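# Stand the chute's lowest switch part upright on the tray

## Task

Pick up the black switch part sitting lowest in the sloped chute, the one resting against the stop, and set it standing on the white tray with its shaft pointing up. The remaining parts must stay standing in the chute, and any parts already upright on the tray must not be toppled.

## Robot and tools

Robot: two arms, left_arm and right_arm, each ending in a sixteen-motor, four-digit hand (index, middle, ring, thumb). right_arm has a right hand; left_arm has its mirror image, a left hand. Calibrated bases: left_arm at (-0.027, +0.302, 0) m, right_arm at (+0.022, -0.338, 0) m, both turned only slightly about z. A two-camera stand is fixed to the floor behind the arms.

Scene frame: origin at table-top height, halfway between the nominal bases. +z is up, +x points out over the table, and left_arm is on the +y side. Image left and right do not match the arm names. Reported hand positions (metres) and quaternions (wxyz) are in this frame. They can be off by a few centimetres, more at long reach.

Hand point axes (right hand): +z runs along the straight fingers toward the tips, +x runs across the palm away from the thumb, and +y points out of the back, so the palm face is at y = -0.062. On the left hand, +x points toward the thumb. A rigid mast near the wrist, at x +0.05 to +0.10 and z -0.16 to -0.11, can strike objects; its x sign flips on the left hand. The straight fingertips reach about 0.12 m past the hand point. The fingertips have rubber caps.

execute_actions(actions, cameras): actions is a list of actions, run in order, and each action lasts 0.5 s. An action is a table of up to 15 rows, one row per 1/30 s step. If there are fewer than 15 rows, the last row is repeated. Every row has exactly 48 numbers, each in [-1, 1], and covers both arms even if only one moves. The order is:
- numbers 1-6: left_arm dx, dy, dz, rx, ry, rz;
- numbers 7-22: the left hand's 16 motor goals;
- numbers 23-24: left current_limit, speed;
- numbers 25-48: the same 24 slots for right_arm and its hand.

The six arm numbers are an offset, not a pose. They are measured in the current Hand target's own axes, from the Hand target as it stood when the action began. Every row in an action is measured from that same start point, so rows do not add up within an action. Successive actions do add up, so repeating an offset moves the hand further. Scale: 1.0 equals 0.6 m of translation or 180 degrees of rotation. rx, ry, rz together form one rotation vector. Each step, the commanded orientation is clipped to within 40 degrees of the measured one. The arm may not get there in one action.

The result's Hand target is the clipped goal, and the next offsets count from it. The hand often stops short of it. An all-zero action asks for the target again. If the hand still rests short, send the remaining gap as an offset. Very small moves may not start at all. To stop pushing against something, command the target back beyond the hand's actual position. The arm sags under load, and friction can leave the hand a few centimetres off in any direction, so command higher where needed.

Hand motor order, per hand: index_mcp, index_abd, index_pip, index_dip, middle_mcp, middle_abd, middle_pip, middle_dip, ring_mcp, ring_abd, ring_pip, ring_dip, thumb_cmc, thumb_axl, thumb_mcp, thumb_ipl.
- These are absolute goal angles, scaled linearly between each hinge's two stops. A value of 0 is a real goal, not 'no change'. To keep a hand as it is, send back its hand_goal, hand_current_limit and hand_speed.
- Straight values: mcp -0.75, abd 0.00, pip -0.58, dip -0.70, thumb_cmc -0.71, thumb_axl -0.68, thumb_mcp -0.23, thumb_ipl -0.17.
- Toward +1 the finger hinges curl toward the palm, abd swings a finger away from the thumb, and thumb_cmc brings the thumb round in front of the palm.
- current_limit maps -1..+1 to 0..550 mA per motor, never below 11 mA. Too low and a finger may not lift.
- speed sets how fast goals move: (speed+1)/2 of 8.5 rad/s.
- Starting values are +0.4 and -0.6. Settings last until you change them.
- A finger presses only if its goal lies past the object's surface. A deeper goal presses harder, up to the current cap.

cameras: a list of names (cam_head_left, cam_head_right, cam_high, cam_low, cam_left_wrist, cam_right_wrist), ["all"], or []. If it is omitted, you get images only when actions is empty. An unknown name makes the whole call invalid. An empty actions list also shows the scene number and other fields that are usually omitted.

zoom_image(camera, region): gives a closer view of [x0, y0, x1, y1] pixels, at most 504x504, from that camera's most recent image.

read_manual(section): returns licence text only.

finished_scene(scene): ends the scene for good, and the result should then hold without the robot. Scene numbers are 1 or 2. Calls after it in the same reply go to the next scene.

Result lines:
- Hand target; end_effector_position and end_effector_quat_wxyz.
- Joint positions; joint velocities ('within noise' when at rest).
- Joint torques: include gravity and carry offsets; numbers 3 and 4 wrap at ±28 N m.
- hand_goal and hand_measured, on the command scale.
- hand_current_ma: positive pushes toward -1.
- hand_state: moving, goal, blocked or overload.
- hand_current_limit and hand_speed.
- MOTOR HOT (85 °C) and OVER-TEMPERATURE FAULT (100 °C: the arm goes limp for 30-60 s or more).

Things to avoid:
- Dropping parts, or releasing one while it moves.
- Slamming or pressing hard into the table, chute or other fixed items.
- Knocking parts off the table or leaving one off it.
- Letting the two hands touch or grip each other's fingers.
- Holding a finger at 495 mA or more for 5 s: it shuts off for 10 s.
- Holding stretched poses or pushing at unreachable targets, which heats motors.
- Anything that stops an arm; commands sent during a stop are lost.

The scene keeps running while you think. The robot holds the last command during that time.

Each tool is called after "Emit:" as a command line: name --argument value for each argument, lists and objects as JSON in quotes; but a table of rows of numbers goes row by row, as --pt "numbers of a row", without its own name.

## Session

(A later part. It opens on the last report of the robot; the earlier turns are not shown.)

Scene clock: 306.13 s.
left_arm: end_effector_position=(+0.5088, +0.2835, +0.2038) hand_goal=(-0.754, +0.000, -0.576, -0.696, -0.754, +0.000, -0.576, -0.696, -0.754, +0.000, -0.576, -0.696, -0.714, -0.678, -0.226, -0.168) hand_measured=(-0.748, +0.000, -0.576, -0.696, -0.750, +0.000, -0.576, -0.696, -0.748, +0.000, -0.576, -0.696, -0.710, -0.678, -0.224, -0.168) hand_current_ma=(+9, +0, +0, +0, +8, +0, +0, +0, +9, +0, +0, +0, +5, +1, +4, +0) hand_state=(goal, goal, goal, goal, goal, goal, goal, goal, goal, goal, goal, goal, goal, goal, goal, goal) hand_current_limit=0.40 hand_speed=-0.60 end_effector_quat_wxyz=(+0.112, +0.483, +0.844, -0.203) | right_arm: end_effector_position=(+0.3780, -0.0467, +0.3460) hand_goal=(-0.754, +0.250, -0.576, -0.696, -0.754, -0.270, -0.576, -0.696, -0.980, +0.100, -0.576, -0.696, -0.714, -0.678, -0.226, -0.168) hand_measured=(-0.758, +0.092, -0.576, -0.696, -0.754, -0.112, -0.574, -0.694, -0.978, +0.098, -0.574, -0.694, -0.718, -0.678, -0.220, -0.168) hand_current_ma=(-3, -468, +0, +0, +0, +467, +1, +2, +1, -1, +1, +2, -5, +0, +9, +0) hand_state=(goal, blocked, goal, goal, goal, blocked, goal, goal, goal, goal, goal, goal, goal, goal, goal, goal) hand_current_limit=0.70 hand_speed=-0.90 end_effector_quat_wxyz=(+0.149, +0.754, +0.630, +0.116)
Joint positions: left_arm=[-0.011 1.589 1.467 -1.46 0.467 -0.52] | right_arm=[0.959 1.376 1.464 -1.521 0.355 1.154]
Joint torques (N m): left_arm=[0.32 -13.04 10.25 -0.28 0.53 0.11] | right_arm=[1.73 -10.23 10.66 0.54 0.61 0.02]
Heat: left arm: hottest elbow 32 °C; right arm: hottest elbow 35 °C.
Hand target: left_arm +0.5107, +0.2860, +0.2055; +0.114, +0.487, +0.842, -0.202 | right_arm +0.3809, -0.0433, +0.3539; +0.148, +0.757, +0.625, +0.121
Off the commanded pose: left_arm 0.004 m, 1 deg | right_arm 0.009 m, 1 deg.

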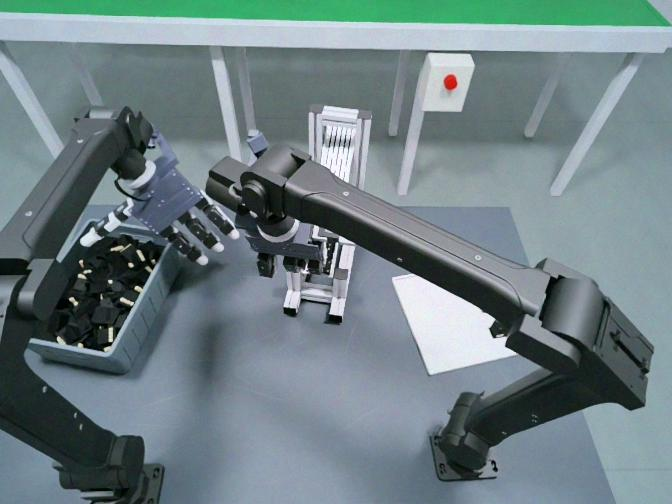

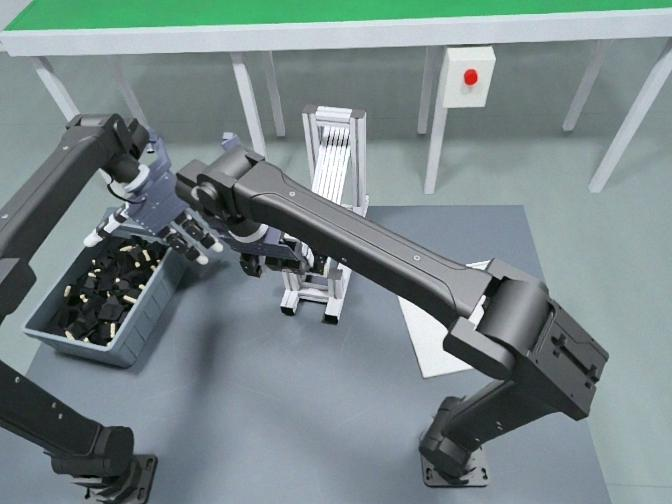

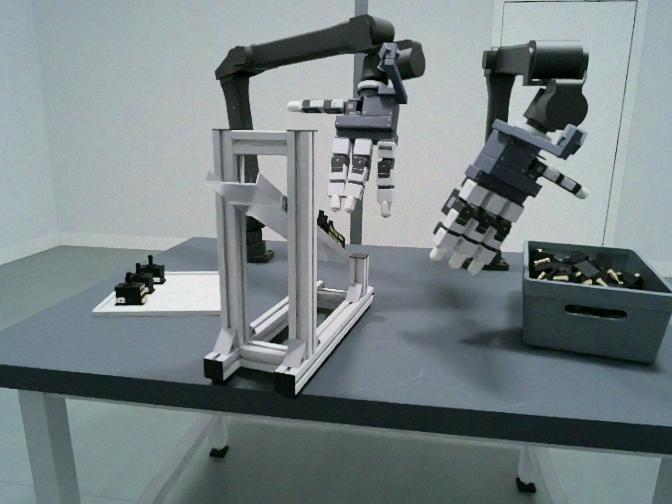

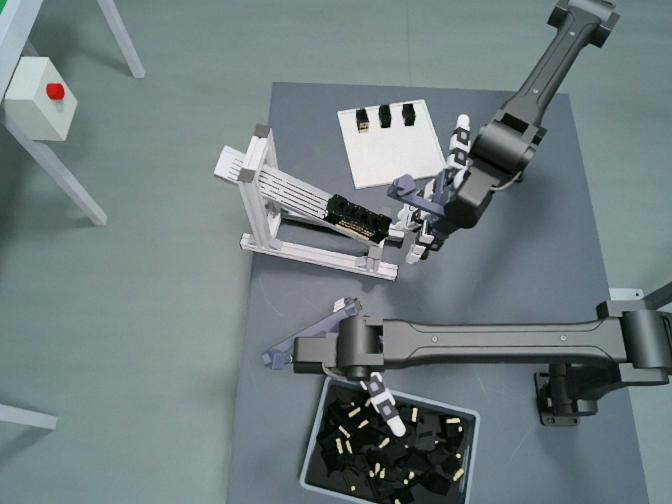

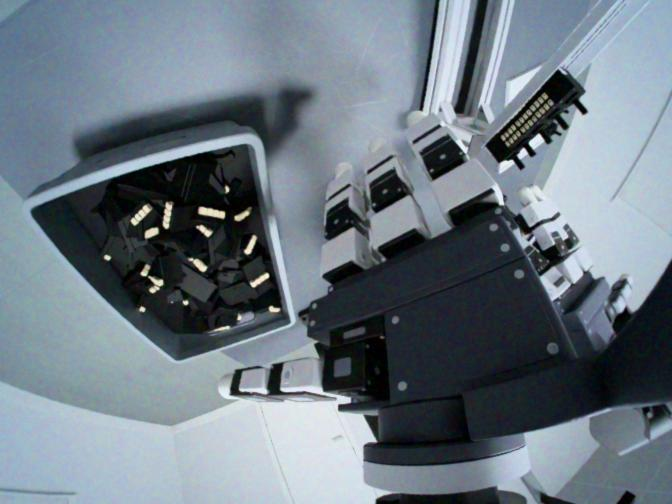

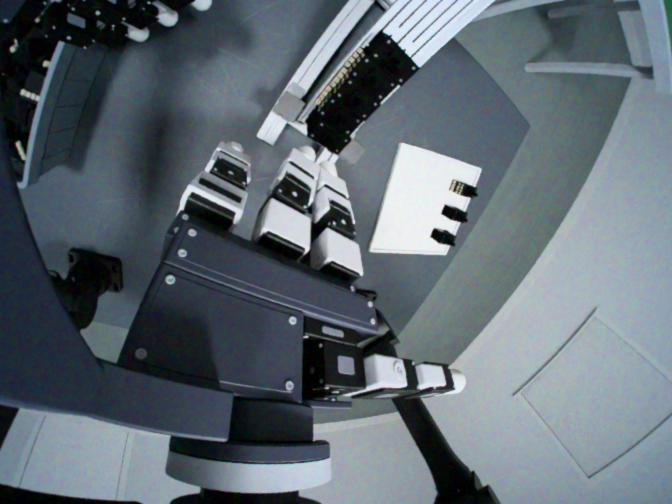

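Emit:
execute_actions --actions '[[[0.0515,0.03,-0.03,0,0,0,-0.754,0,-0.576,-0.696,-0.754,0,-0.576,-0.696,-0.754,0,-0.576,-0.696,-0.714,-0.678,-0.226,-0.168,0.4,-0.6,0,0.0375,-0.0927,0,0,0,-0.754,0,-0.576,-0.696,-0.754,0,-0.576,-0.696,-0.98,0.1,-0.576,-0.696,-0.714,-0.678,-0.226,-0.168,0.4,-0.6]],[[0,0,0,0,0,0,-0.754,0,-0.576,-0.696,-0.754,0,-0.576,-0.696,-0.754,0,-0.576,-0.696,-0.714,-0.678,-0.226,-0.168,0.4,-0.6,0,0,0,0,0.0833,0,0.616,0,-0.927,-0.98,-0.98,0.1,-0.576,-0.696,-0.98,0.1,-0.576,-0.696,0.514,-0.678,-0.112,-0.168,0.4,-0.6]],[[0,0,0,0,0,0,-0.754,0,-0.576,-0.696,-0.754,0,-0.576,-0.696,-0.754,0,-0.576,-0.696,-0.714,-0.678,-0.226,-0.168,0.4,-0.6,0,0,0,0,0.0833,0,0.616,0,-0.927,-0.98,-0.98,0.1,-0.576,-0.696,-0.98,0.1,-0.576,-0.696,0.514,-0.678,-0.112,-0.168,0.4,-0.6]],[[0,0,0,0,0,0,-0.754,0,-0.576,-0.696,-0.754,0,-0.576,-0.696,-0.754,0,-0.576,-0.696,-0.714,-0.678,-0.226,-0.168,0.4,-0.6,0,0,0,0,0.0833,0,0.616,0,-0.927,-0.98,-0.98,0.1,-0.576,-0.696,-0.98,0.1,-0.576,-0.696,0.514,-0.678,-0.112,-0.168,0.4,-0.6]],[[0,0,0,0,0,0,-0.754,0,-0.576,-0.696,-0.754,0,-0.576,-0.696,-0.754,0,-0.576,-0.696,-0.714,-0.678,-0.226,-0.168,0.4,-0.6,0,0,0,0,0.0833,0,0.616,0,-0.927,-0.98,-0.98,0.1,-0.576,-0.696,-0.98,0.1,-0.576,-0.696,0.514,-0.678,-0.112,-0.168,0.4,-0.6]]]' --cameras '["all"]'

Scene clock: 380.03 s.
left_arm: end_effector_position=(+0.5045, +0.3315, +0.2031) hand_goal=(-0.754, +0.000, -0.576, -0.696, -0.754, +0.000, -0.576, -0.696, -0.754, +0.000, -0.576, -0.696, -0.714, -0.678, -0.226, -0.168) hand_measured=(-0.748, +0.000, -0.576, -0.696, -0.750, +0.000, -0.576, -0.696, -0.750, +0.000, -0.576, -0.696, -0.710, -0.678, -0.224, -0.168) hand_current_ma=(+9, +0, +0, +0, +7, +0, +0, +0, +8, +0, +0, +0, +4, +1, +4, +0) hand_state=(goal, goal, goal, goal, goal, goal, goal, goal, goal, goal, goal, goal, goal, goal, goal, goal) hand_current_limit=0.40 hand_speed=-0.60 end_effector_quat_wxyz=(+0.114, +0.477, +0.848, -0.200) | right_arm: end_effector_position=(+0.3802, -0.0449, +0.4065) hand_goal=(+0.616, +0.000, -0.928, -0.980, -0.980, +0.100, -0.576, -0.696, -0.980, +0.100, -0.576, -0.696, +0.514, -0.678, -0.112, -0.168) hand_measured=(+0.606, -0.004, -0.928, -0.978, -0.980, +0.096, -0.574, -0.694, -0.980, +0.096, -0.574, -0.694, +0.506, -0.678, -0.108, -0.168) hand_current_ma=(-16, -3, +0, +2, +0, -3, +1, +2, +0, -3, +1, +2, -8, +0, +4, +0) hand_state=(goal, goal, goal, goal, goal, goal, goal, goal, goal, goal, goal, goal, goal, goal, goal, goal) hand_current_limit=0.40 hand_speed=-0.60 end_effector_quat_wxyz=(-0.185, +0.602, +0.615, +0.473)
Joint positions: left_arm=[0.088 1.591 1.467 -1.498 0.463 -0.426] | right_arm=[0.657 0.901 1.026 -0.679 -0.407 0.906]
Joint torques (N m): left_arm=[-0.67 -11.87 11.6 -0.58 0.58 0.12] | right_arm=[1.9 -4.78 9.94 3.51 -0.13 -0.22]
Heat: left arm: hottest elbow 32 °C; right arm: hottest elbow 36 °C.
Hand target: left_arm +0.5110, +0.3260, +0.2054; +0.114, +0.487, +0.842, -0.201 | right_arm +0.3809, -0.0432, +0.4142; -0.184, +0.595, +0.615, +0.483
Off the commanded pose: left_arm 0.009 m, 1 deg | right_arm 0.008 m, 1 deg.

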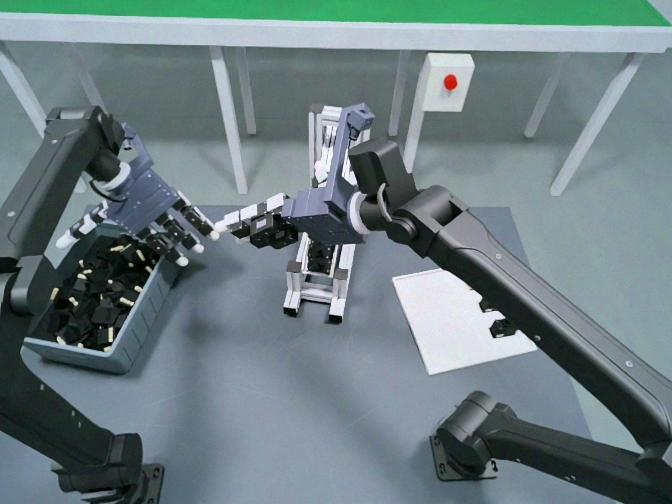

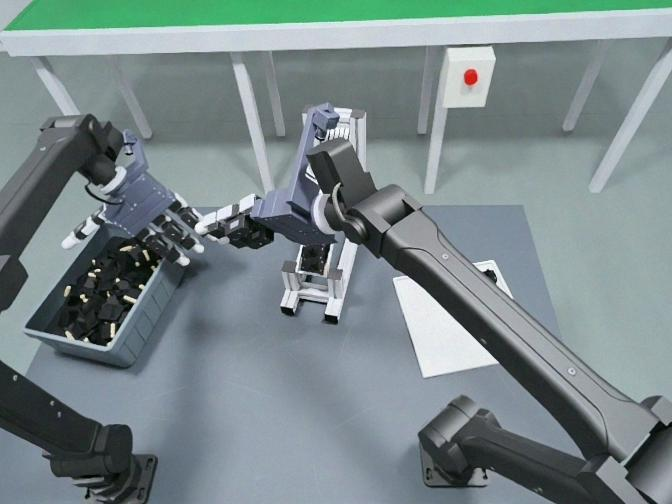

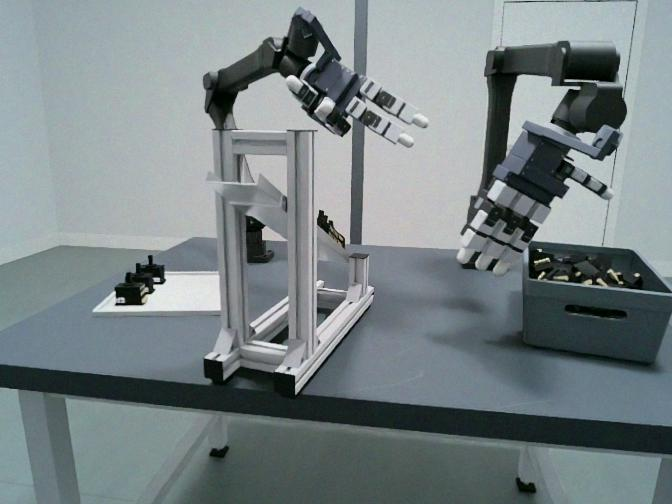

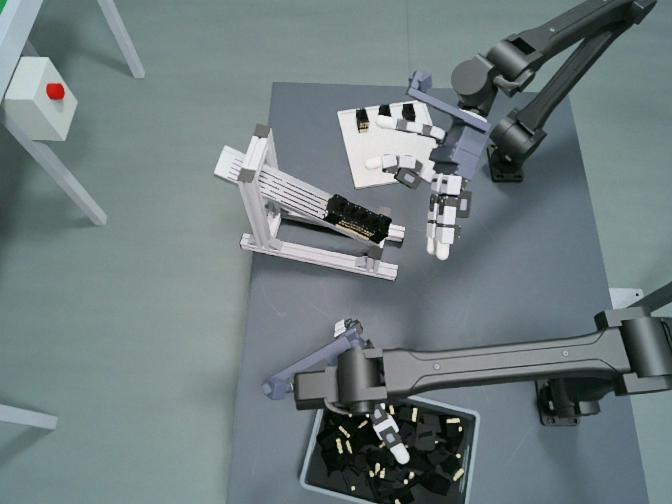

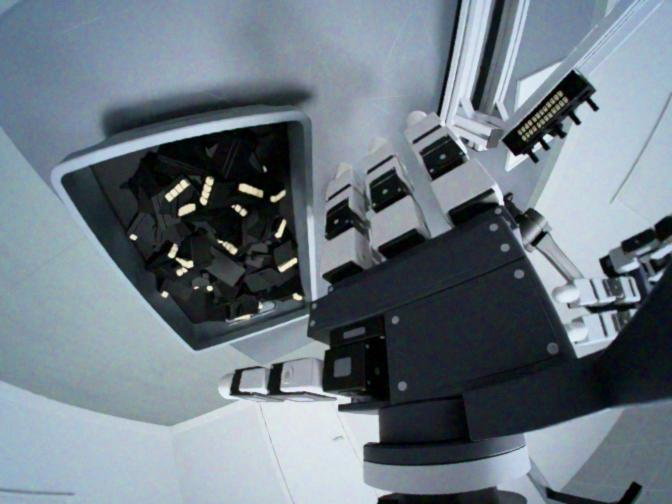

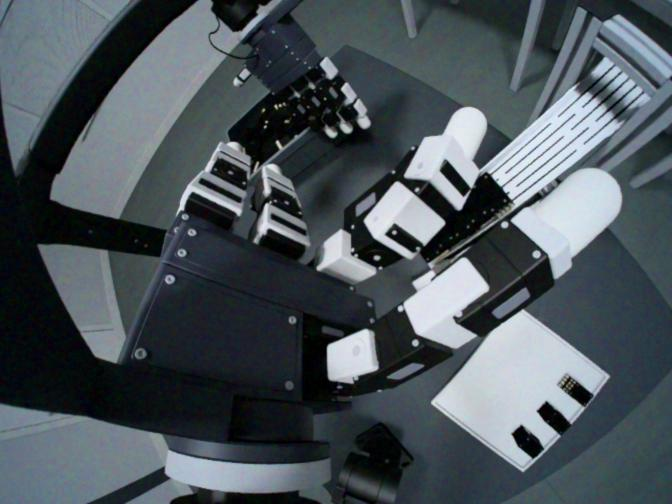

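Emit:
zoom_image --camera "cam_head_left" --region '[270, 190, 390, 330]'

Emit:
zoom_image --camera "cam_left_wrist" --region '[480, 60, 620, 190]'

Emit:
zoom_image --camera "cam_low" --region '[300, 180, 420, 290]'

Scaled by 3.600.

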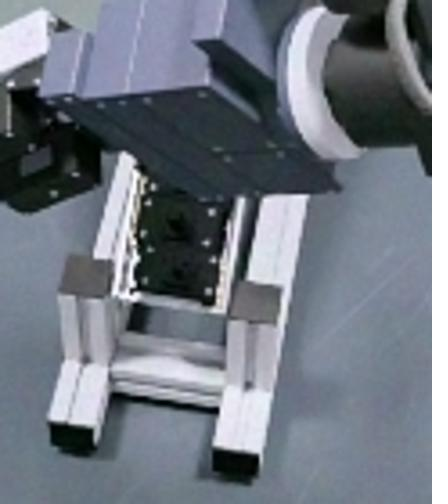

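Scaled by 3.600 from the camera's 672x504 image, which has a finer 960x720 frame.

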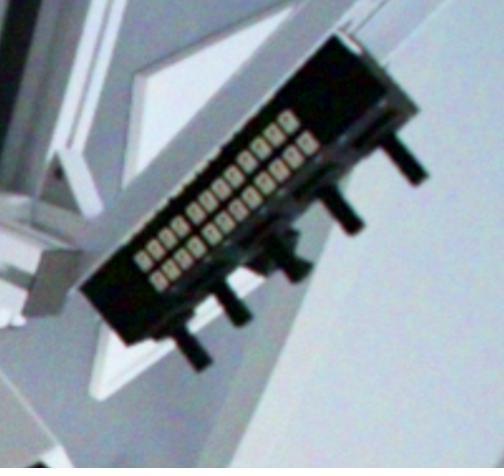

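Scaled by 4.200.

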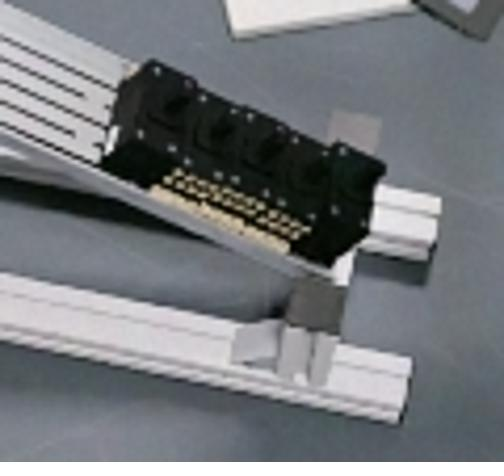

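Emit:
execute_actions --actions '[[[0,0,0,0,0,0,-0.754,0,-0.576,-0.696,-0.754,0,-0.576,-0.696,-0.754,0,-0.576,-0.696,-0.714,-0.678,-0.226,-0.168,0.4,-0.6,0,0,0,0.0138,0.0544,0.0544,0.616,0,-0.927,-0.98,-0.98,0.1,-0.576,-0.696,-0.98,0.1,-0.576,-0.696,0.514,-0.678,-0.112,-0.168,0.4,-0.6]],[[0,0,0,0,0,0,-0.754,0,-0.576,-0.696,-0.754,0,-0.576,-0.696,-0.754,0,-0.576,-0.696,-0.714,-0.678,-0.226,-0.168,0.4,-0.6,0,0,0,0.0138,0.0544,0.0544,0.616,0,-0.927,-0.98,-0.98,0.1,-0.576,-0.696,-0.98,0.1,-0.576,-0.696,0.514,-0.678,-0.112,-0.168,0.4,-0.6]],[[0,0,0,0,0,0,-0.754,0,-0.576,-0.696,-0.754,0,-0.576,-0.696,-0.754,0,-0.576,-0.696,-0.714,-0.678,-0.226,-0.168,0.4,-0.6,0,0,0,0.0138,0.0544,0.0544,0.616,0,-0.927,-0.98,-0.98,0.1,-0.576,-0.696,-0.98,0.1,-0.576,-0.696,0.514,-0.678,-0.112,-0.168,0.4,-0.6]],[[0,0,0,0,0,0,-0.754,0,-0.576,-0.696,-0.754,0,-0.576,-0.696,-0.754,0,-0.576,-0.696,-0.714,-0.678,-0.226,-0.168,0.4,-0.6,-0.082,-0.0237,0.0102,0,0,0,0.616,0,-0.927,-0.98,-0.98,0.1,-0.576,-0.696,-0.98,0.1,-0.576,-0.696,0.514,-0.678,-0.112,-0.168,0.4,-0.6]],[[0,0,0,0,0,0,-0.754,0,-0.576,-0.696,-0.754,0,-0.576,-0.696,-0.754,0,-0.576,-0.696,-0.714,-0.678,-0.226,-0.168,0.4,-0.6,-0.082,-0.0237,0.0102,0,0,0,0.616,0,-0.927,-0.98,-0.98,0.1,-0.576,-0.696,-0.98,0.1,-0.576,-0.696,0.514,-0.678,-0.112,-0.168,0.4,-0.6]]]' --cameras '["all"]'

Scene clock: 398.87 s.
left_arm: end_effector_position=(+0.5045, +0.3315, +0.2031) hand_goal=(-0.754, +0.000, -0.576, -0.696, -0.754, +0.000, -0.576, -0.696, -0.754, +0.000, -0.576, -0.696, -0.714, -0.678, -0.226, -0.168) hand_measured=(-0.748, +0.000, -0.576, -0.696, -0.750, +0.000, -0.576, -0.696, -0.750, +0.000, -0.576, -0.696, -0.710, -0.678, -0.224, -0.168) hand_current_ma=(+9, +0, +0, +0, +7, +0, +0, +0, +8, +0, +0, +0, +4, +1, +4, +0) hand_state=(goal, goal, goal, goal, goal, goal, goal, goal, goal, goal, goal, goal, goal, goal, goal, goal) hand_current_limit=0.40 hand_speed=-0.60 end_effector_quat_wxyz=(+0.114, +0.477, +0.848, -0.200) | right_arm: end_effector_position=(+0.3396, -0.0248, +0.3111) hand_goal=(+0.616, +0.000, -0.928, -0.980, -0.980, +0.100, -0.576, -0.696, -0.980, +0.100, -0.576, -0.696, +0.514, -0.678, -0.112, -0.168) hand_measured=(+0.614, -0.004, -0.928, -0.978, -0.978, +0.094, -0.576, -0.694, -0.978, +0.094, -0.576, -0.694, +0.506, -0.678, -0.112, -0.168) hand_current_ma=(-1, -3, +0, +2, +2, -6, +0, +2, +2, -6, +0, +2, -11, +0, +0, +0) hand_state=(goal, goal, goal, goal, goal, goal, goal, goal, goal, goal, goal, goal, goal, goal, goal, goal) hand_current_limit=0.40 hand_speed=-0.60 end_effector_quat_wxyz=(-0.483, +0.583, +0.411, +0.507)
Joint positions: left_arm=[0.088 1.591 1.467 -1.498 0.463 -0.426] | right_arm=[0.622 0.836 0.555 0.257 -0.711 1.702]
Joint torques (N m): left_arm=[-0.73 -12.04 11.63 -0.58 0.59 0.11] | right_arm=[1.61 -2.67 10.3 3.54 0.14 -0.12]
Heat: left arm: hottest elbow 33 °C; right arm: hottest elbow 37 °C.
Hand target: left_arm +0.5110, +0.3260, +0.2054; +0.114, +0.487, +0.842, -0.201 | right_arm +0.3424, -0.0229, +0.3205; -0.485, +0.577, +0.409, +0.515
Off the commanded pose: left_arm 0.009 m, 1 deg | right_arm 0.010 m, 1 deg.

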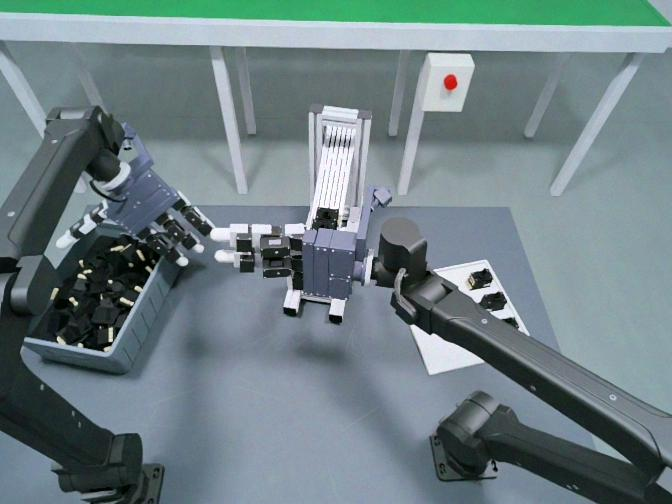

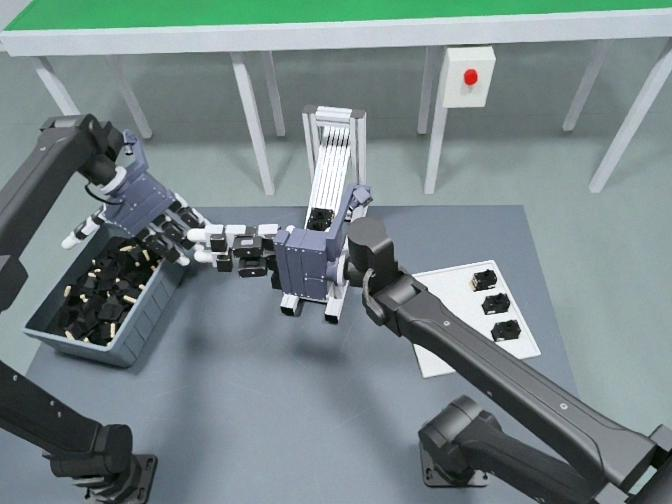

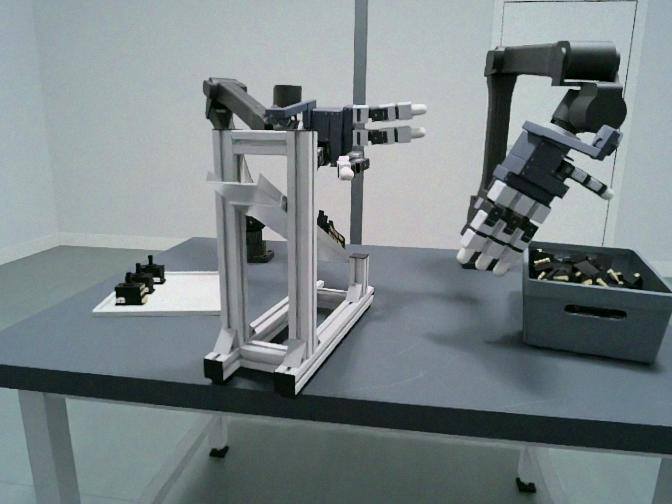

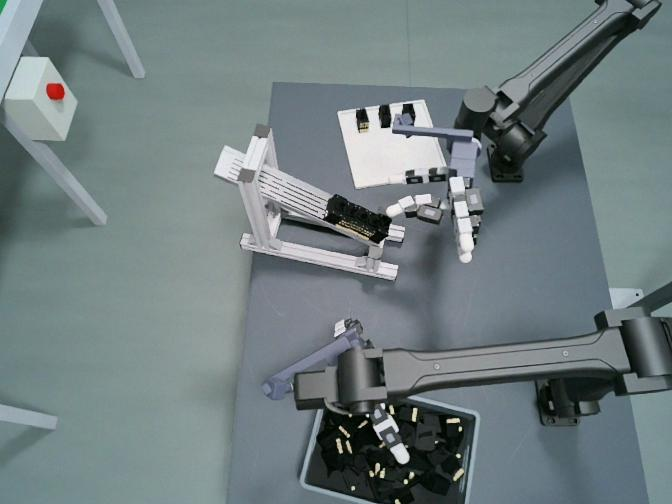

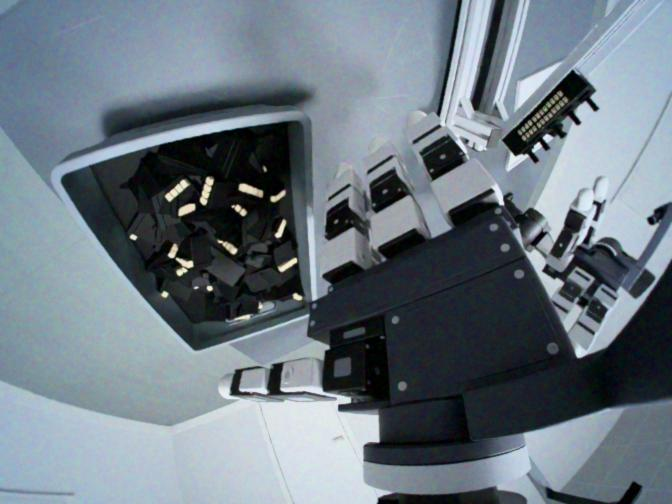

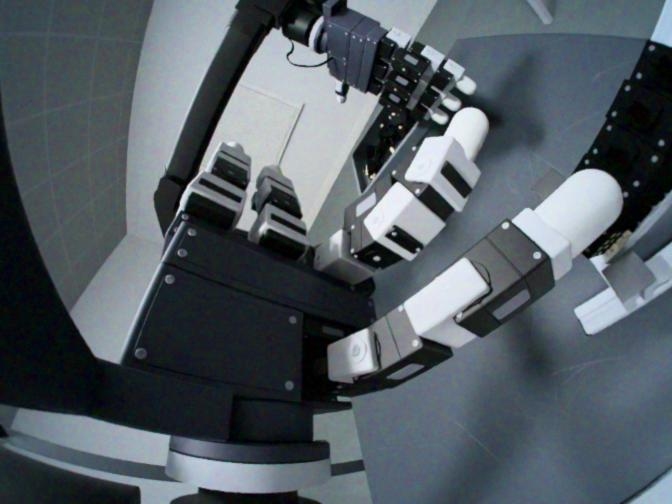

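Emit:
execute_actions --actions '[[[0,0,0,0,0,0,-0.754,0,-0.576,-0.696,-0.754,0,-0.576,-0.696,-0.754,0,-0.576,-0.696,-0.714,-0.678,-0.226,-0.168,0.4,-0.6,-0.082,-0.0237,0.0102,0,0,0,0.616,0,-0.927,-0.98,-0.98,0.1,-0.576,-0.696,-0.98,0.1,-0.576,-0.696,0.514,-0.678,-0.112,-0.168,0.4,-0.6]],[[0,0,0,0,0,0,-0.754,0,-0.576,-0.696,-0.754,0,-0.576,-0.696,-0.754,0,-0.576,-0.696,-0.714,-0.678,-0.226,-0.168,0.4,-0.6,-0.082,-0.0237,0.0102,0,0,0,0.616,0,-0.927,-0.98,-0.98,0.1,-0.576,-0.696,-0.98,0.1,-0.576,-0.696,0.514,-0.678,-0.112,-0.168,0.4,-0.6]]]' --cameras '["all"]'

Emit:
zoom_image --camera "cam_head_left" --region '[270, 190, 390, 330]'

Emit:
zoom_image --camera "cam_high" --region '[300, 150, 400, 270]'

Emit:
zoom_image --camera "cam_low" --region '[330, 160, 450, 270]'

Emit:
zoom_image --camera "cam_right_wrist" --region '[420, 80, 660, 280]'

Scene clock: 405.63 s.
left_arm: end_effector_position=(+0.5045, +0.3315, +0.2031) hand_goal=(-0.754, +0.000, -0.576, -0.696, -0.754, +0.000, -0.576, -0.696, -0.754, +0.000, -0.576, -0.696, -0.714, -0.678, -0.226, -0.168) hand_measured=(-0.748, +0.000, -0.576, -0.696, -0.750, +0.000, -0.576, -0.696, -0.750, +0.000, -0.576, -0.696, -0.710, -0.678, -0.224, -0.168) hand_current_ma=(+9, +0, +0, +0, +7, +0, +0, +0, +8, +0, +0, +0, +4, +1, +4, +0) hand_state=(goal, goal, goal, goal, goal, goal, goal, goal, goal, goal, goal, goal, goal, goal, goal, goal) hand_current_limit=0.40 hand_speed=-0.60 end_effector_quat_wxyz=(+0.114, +0.477, +0.848, -0.200) | right_arm: end_effector_position=(+0.3015, -0.0047, +0.2195) hand_goal=(+0.616, +0.000, -0.928, -0.980, -0.980, +0.100, -0.576, -0.696, -0.980, +0.100, -0.576, -0.696, +0.514, -0.678, -0.112, -0.168) hand_measured=(+0.616, -0.004, -0.928, -0.978, -0.978, +0.094, -0.576, -0.694, -0.978, +0.094, -0.576, -0.694, +0.506, -0.678, -0.112, -0.168) hand_current_ma=(+0, -4, +0, +2, +2, -6, +0, +2, +2, -6, +0, +2, -12, +0, +0, +0) hand_state=(goal, goal, goal, goal, goal, goal, goal, goal, goal, goal, goal, goal, goal, goal, goal, goal) hand_current_limit=0.40 hand_speed=-0.60 end_effector_quat_wxyz=(-0.482, +0.583, +0.412, +0.508)
Joint positions: left_arm=[0.088 1.591 1.467 -1.498 0.463 -0.426] | right_arm=[0.783 0.954 0.342 0.59 -0.55 1.703]
Joint torques (N m): left_arm=[-0.73 -12.1 11.63 -0.57 0.58 0.12] | right_arm=[1.55 -2.78 8.87 3.63 0.16 -0.14]
Heat: left arm: hottest elbow 33 °C; right arm: hottest elbow 37 °C.
Hand target: left_arm +0.5110, +0.3260, +0.2054; +0.114, +0.487, +0.842, -0.201 | right_arm +0.3038, -0.0026, +0.2269; -0.485, +0.577, +0.409, +0.515
Off the commanded pose: left_arm 0.009 m, 1 deg | right_arm 0.008 m, 1 deg.

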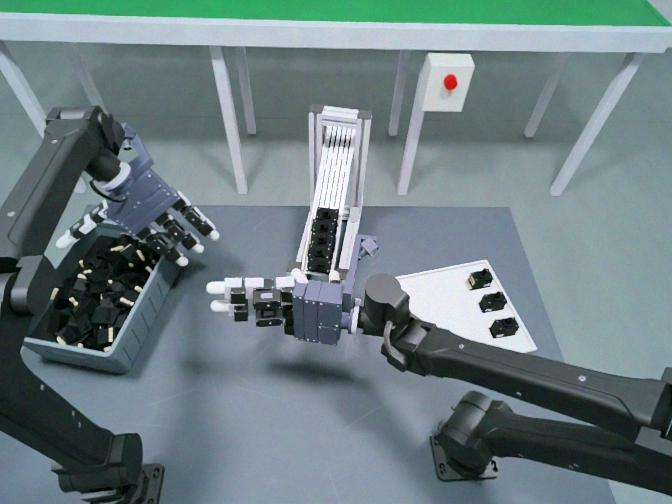

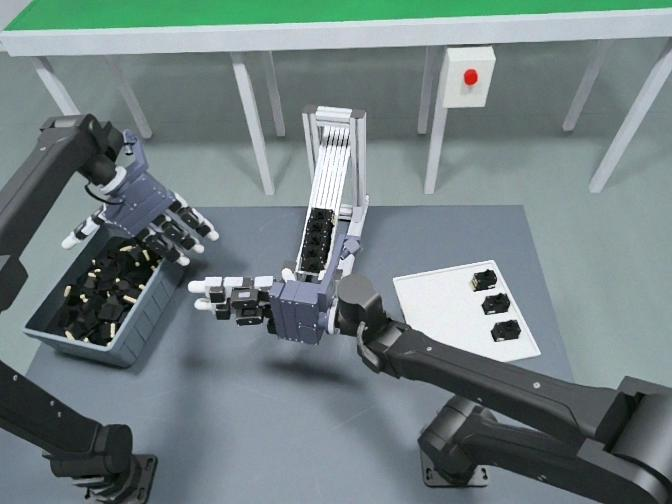

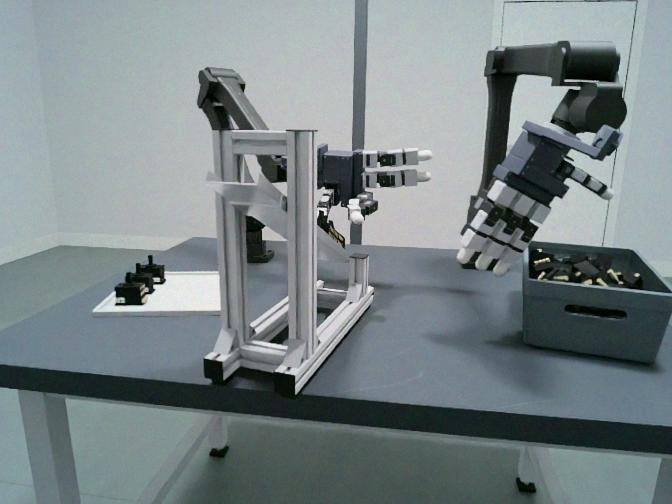

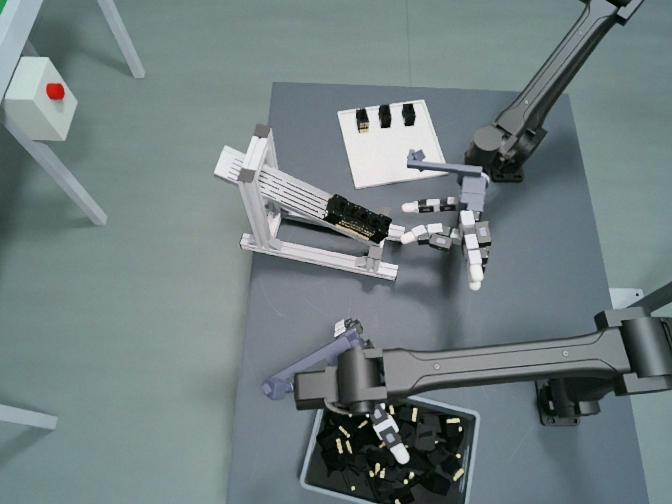

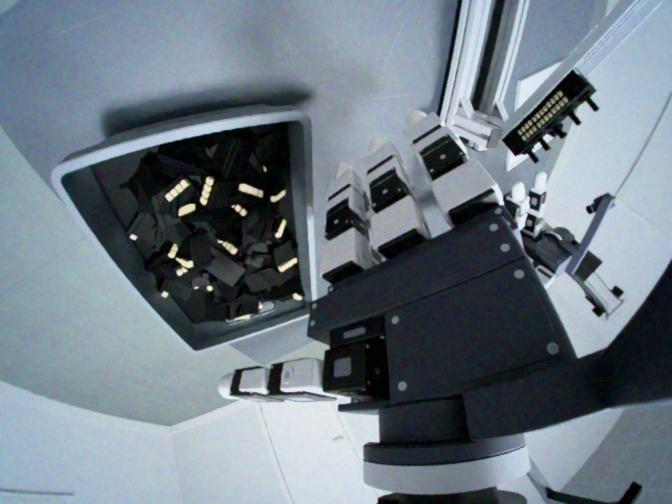

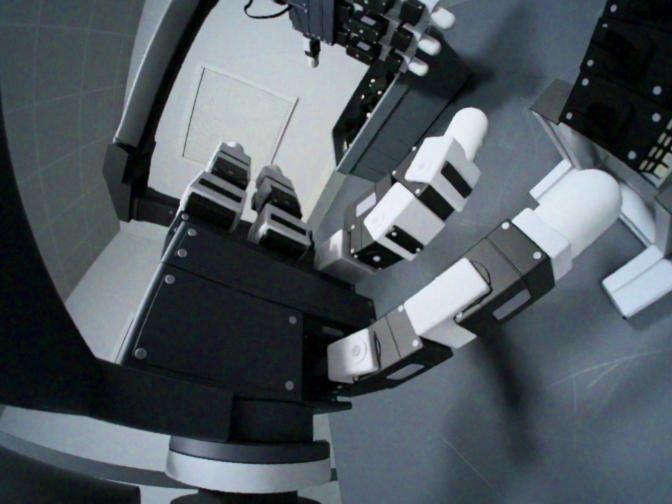

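Scaled by 3.600.

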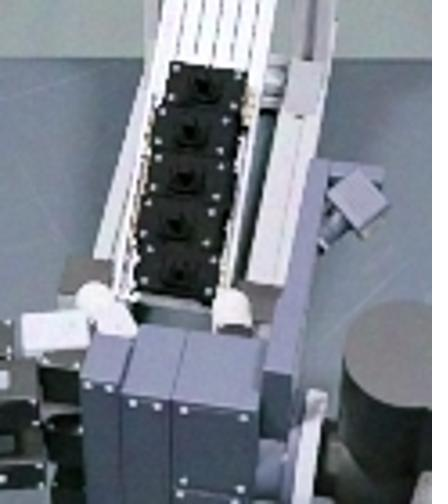

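Scaled by 4.200.

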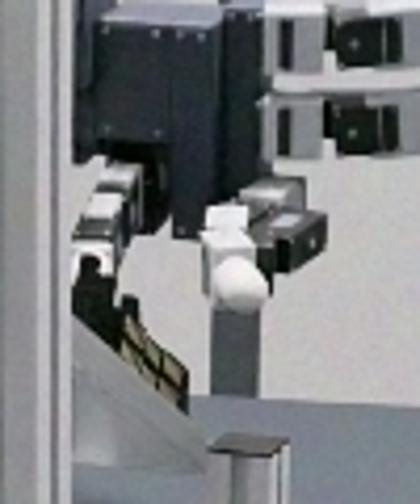

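Scaled by 4.200.

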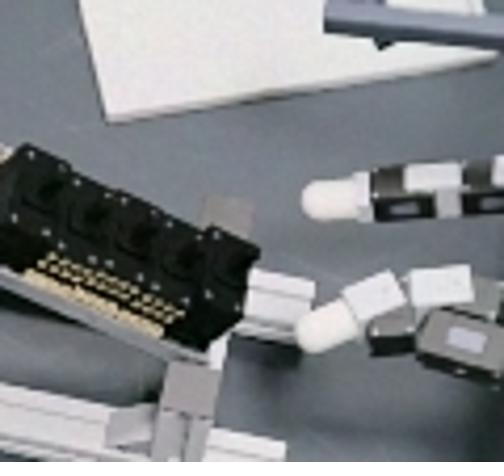

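Scaled by 2.100 from the camera's 672x504 image, which has a finer 960x720 frame.

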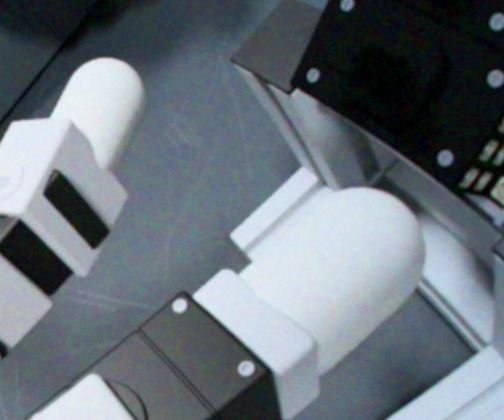

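Emit:
zoom_image --camera "cam_left_wrist" --region '[480, 100, 620, 230]'

Emit:
zoom_image --camera "cam_head_right" --region '[270, 190, 390, 330]'

Scaled by 3.600 from the camera's 672x504 image, which has a finer 960x720 frame.

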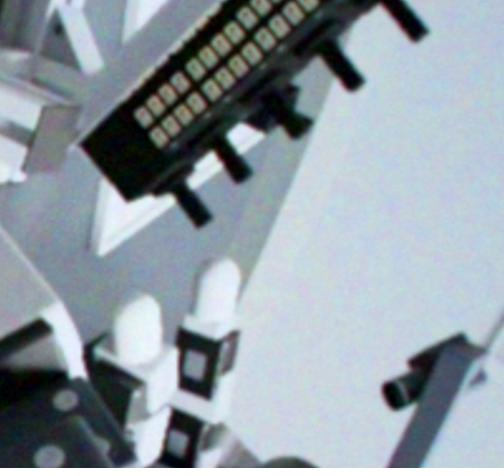

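Scaled by 3.600.

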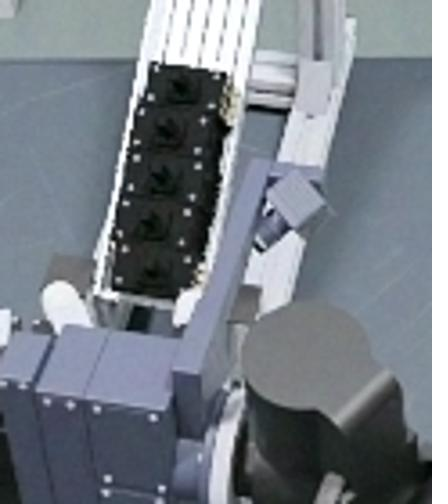

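Emit:
execute_actions --actions '[[[0,0,0,0,0,0,-0.754,0,-0.576,-0.696,-0.754,0,-0.576,-0.696,-0.754,0,-0.576,-0.696,-0.714,-0.678,-0.226,-0.168,0.4,-0.6,-0.0179,0.0522,0.0095,0,0,0,0.616,0,-0.927,-0.98,-0.98,0.1,-0.576,-0.696,-0.98,0.1,-0.576,-0.696,0.514,-0.678,-0.112,-0.168,0.4,-0.6]]]' --cameras '["cam_head_left","cam_head_right","cam_high","cam_low","cam_left_wrist","cam_right_wrist"]'

Emit:
zoom_image --camera "cam_left_wrist" --region '[480, 100, 620, 230]'

Emit:
zoom_image --camera "cam_head_left" --region '[280, 220, 360, 300]'

Emit:
zoom_image --camera "cam_right_wrist" --region '[420, 80, 660, 280]'

Emit:
zoom_image --camera "cam_low" --region '[330, 160, 450, 270]'

Scene clock: 426.57 s.
left_arm: end_effector_position=(+0.5045, +0.3315, +0.2031) hand_goal=(-0.754, +0.000, -0.576, -0.696, -0.754, +0.000, -0.576, -0.696, -0.754, +0.000, -0.576, -0.696, -0.714, -0.678, -0.226, -0.168) hand_measured=(-0.748, +0.000, -0.576, -0.696, -0.750, +0.000, -0.576, -0.696, -0.750, +0.000, -0.576, -0.696, -0.710, -0.678, -0.224, -0.168) hand_current_ma=(+9, +0, +0, +0, +7, +0, +0, +0, +8, +0, +0, +0, +4, +1, +4, +0) hand_state=(goal, goal, goal, goal, goal, goal, goal, goal, goal, goal, goal, goal, goal, goal, goal, goal) hand_current_limit=0.40 hand_speed=-0.60 end_effector_quat_wxyz=(+0.114, +0.477, +0.848, -0.200) | right_arm: end_effector_position=(+0.3286, -0.0101, +0.1937) hand_goal=(+0.616, +0.000, -0.928, -0.980, -0.980, +0.100, -0.576, -0.696, -0.980, +0.100, -0.576, -0.696, +0.514, -0.678, -0.112, -0.168) hand_measured=(+0.616, -0.004, -0.928, -0.978, -0.978, +0.094, -0.576, -0.694, -0.978, +0.094, -0.576, -0.694, +0.504, -0.678, -0.112, -0.168) hand_current_ma=(+0, -4, +0, +2, +1, -6, +0, +2, +1, -6, +0, +2, -12, +0, +0, +0) hand_state=(goal, goal, goal, goal, goal, goal, goal, goal, goal, goal, goal, goal, goal, goal, goal, goal) hand_current_limit=0.40 hand_speed=-0.60 end_effector_quat_wxyz=(-0.480, +0.591, +0.410, +0.502)
Joint positions: left_arm=[0.088 1.591 1.467 -1.498 0.463 -0.426] | right_arm=[0.697 1.087 0.344 0.699 -0.63 1.703]
Joint torques (N m): left_arm=[-0.73 -11.87 11.64 -0.59 0.57 0.12] | right_arm=[1.85 -4.42 9.54 3.63 0.01 -0.13]
Heat: left arm: hottest elbow 33 °C; right arm: hottest elbow 37 °C.
Hand target: left_arm +0.5110, +0.3260, +0.2054; +0.114, +0.487, +0.842, -0.201 | right_arm +0.3339, -0.0028, +0.2120; -0.485, +0.577, +0.409, +0.515
Off the commanded pose: left_arm 0.009 m, 1 deg | right_arm 0.020 m, 2 deg.

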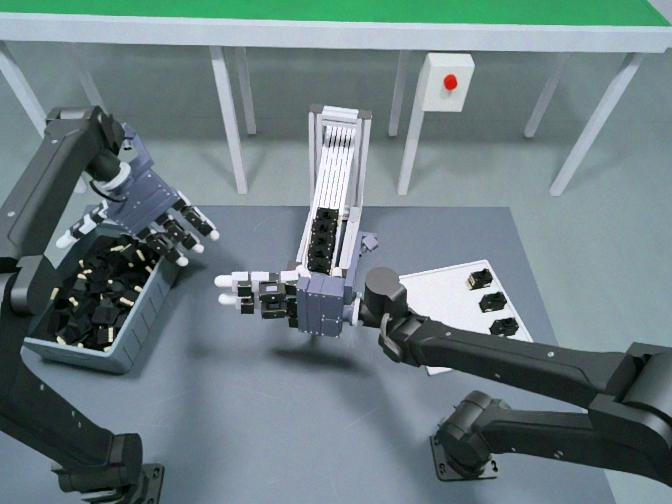

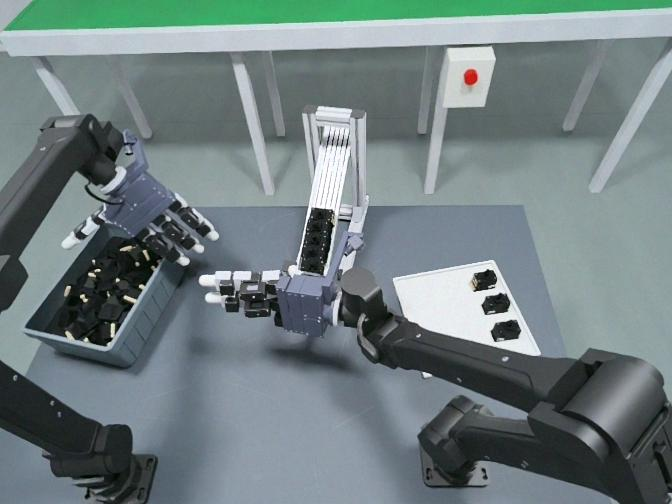

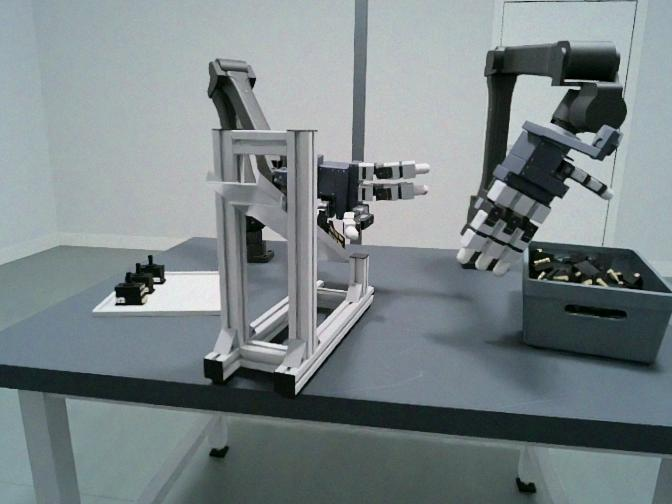

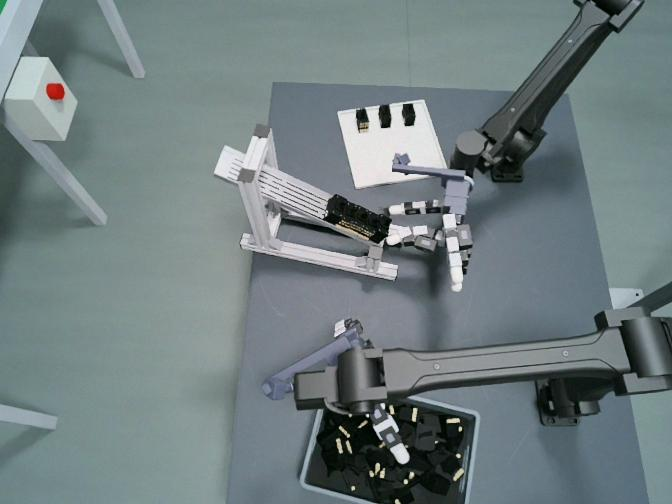

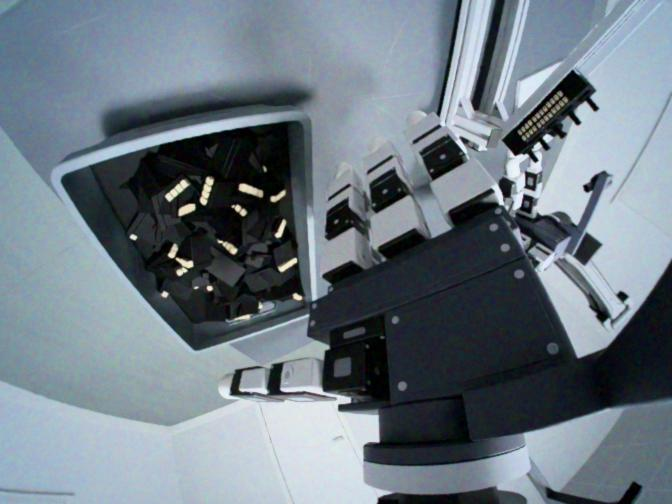

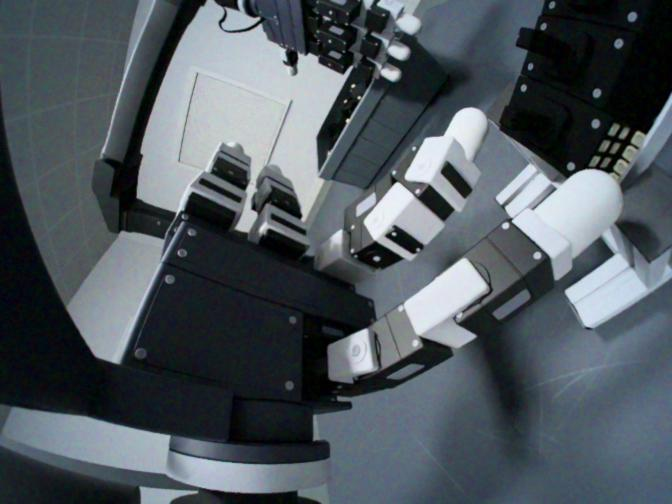

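Scaled by 3.600 from the camera's 672x504 image, which has a finer 960x720 frame.

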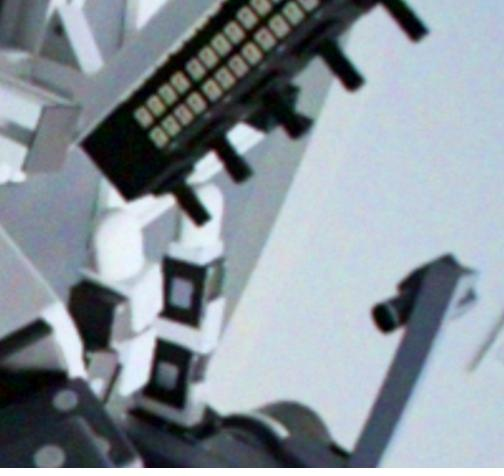

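Scaled by 6.300.

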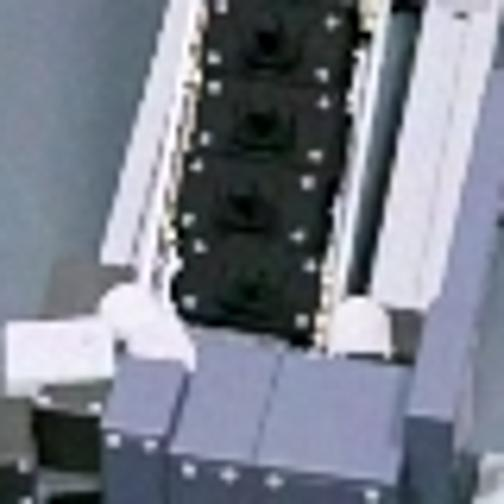

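Scaled by 2.100 from the camera's 672x504 image, which has a finer 960x720 frame.

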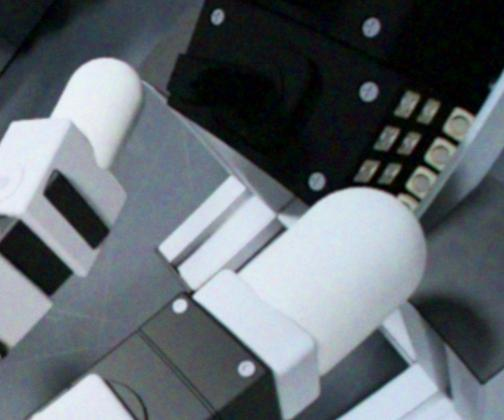

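Scaled by 4.200.

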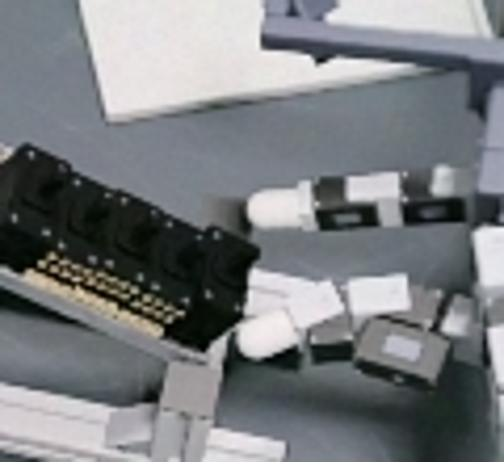

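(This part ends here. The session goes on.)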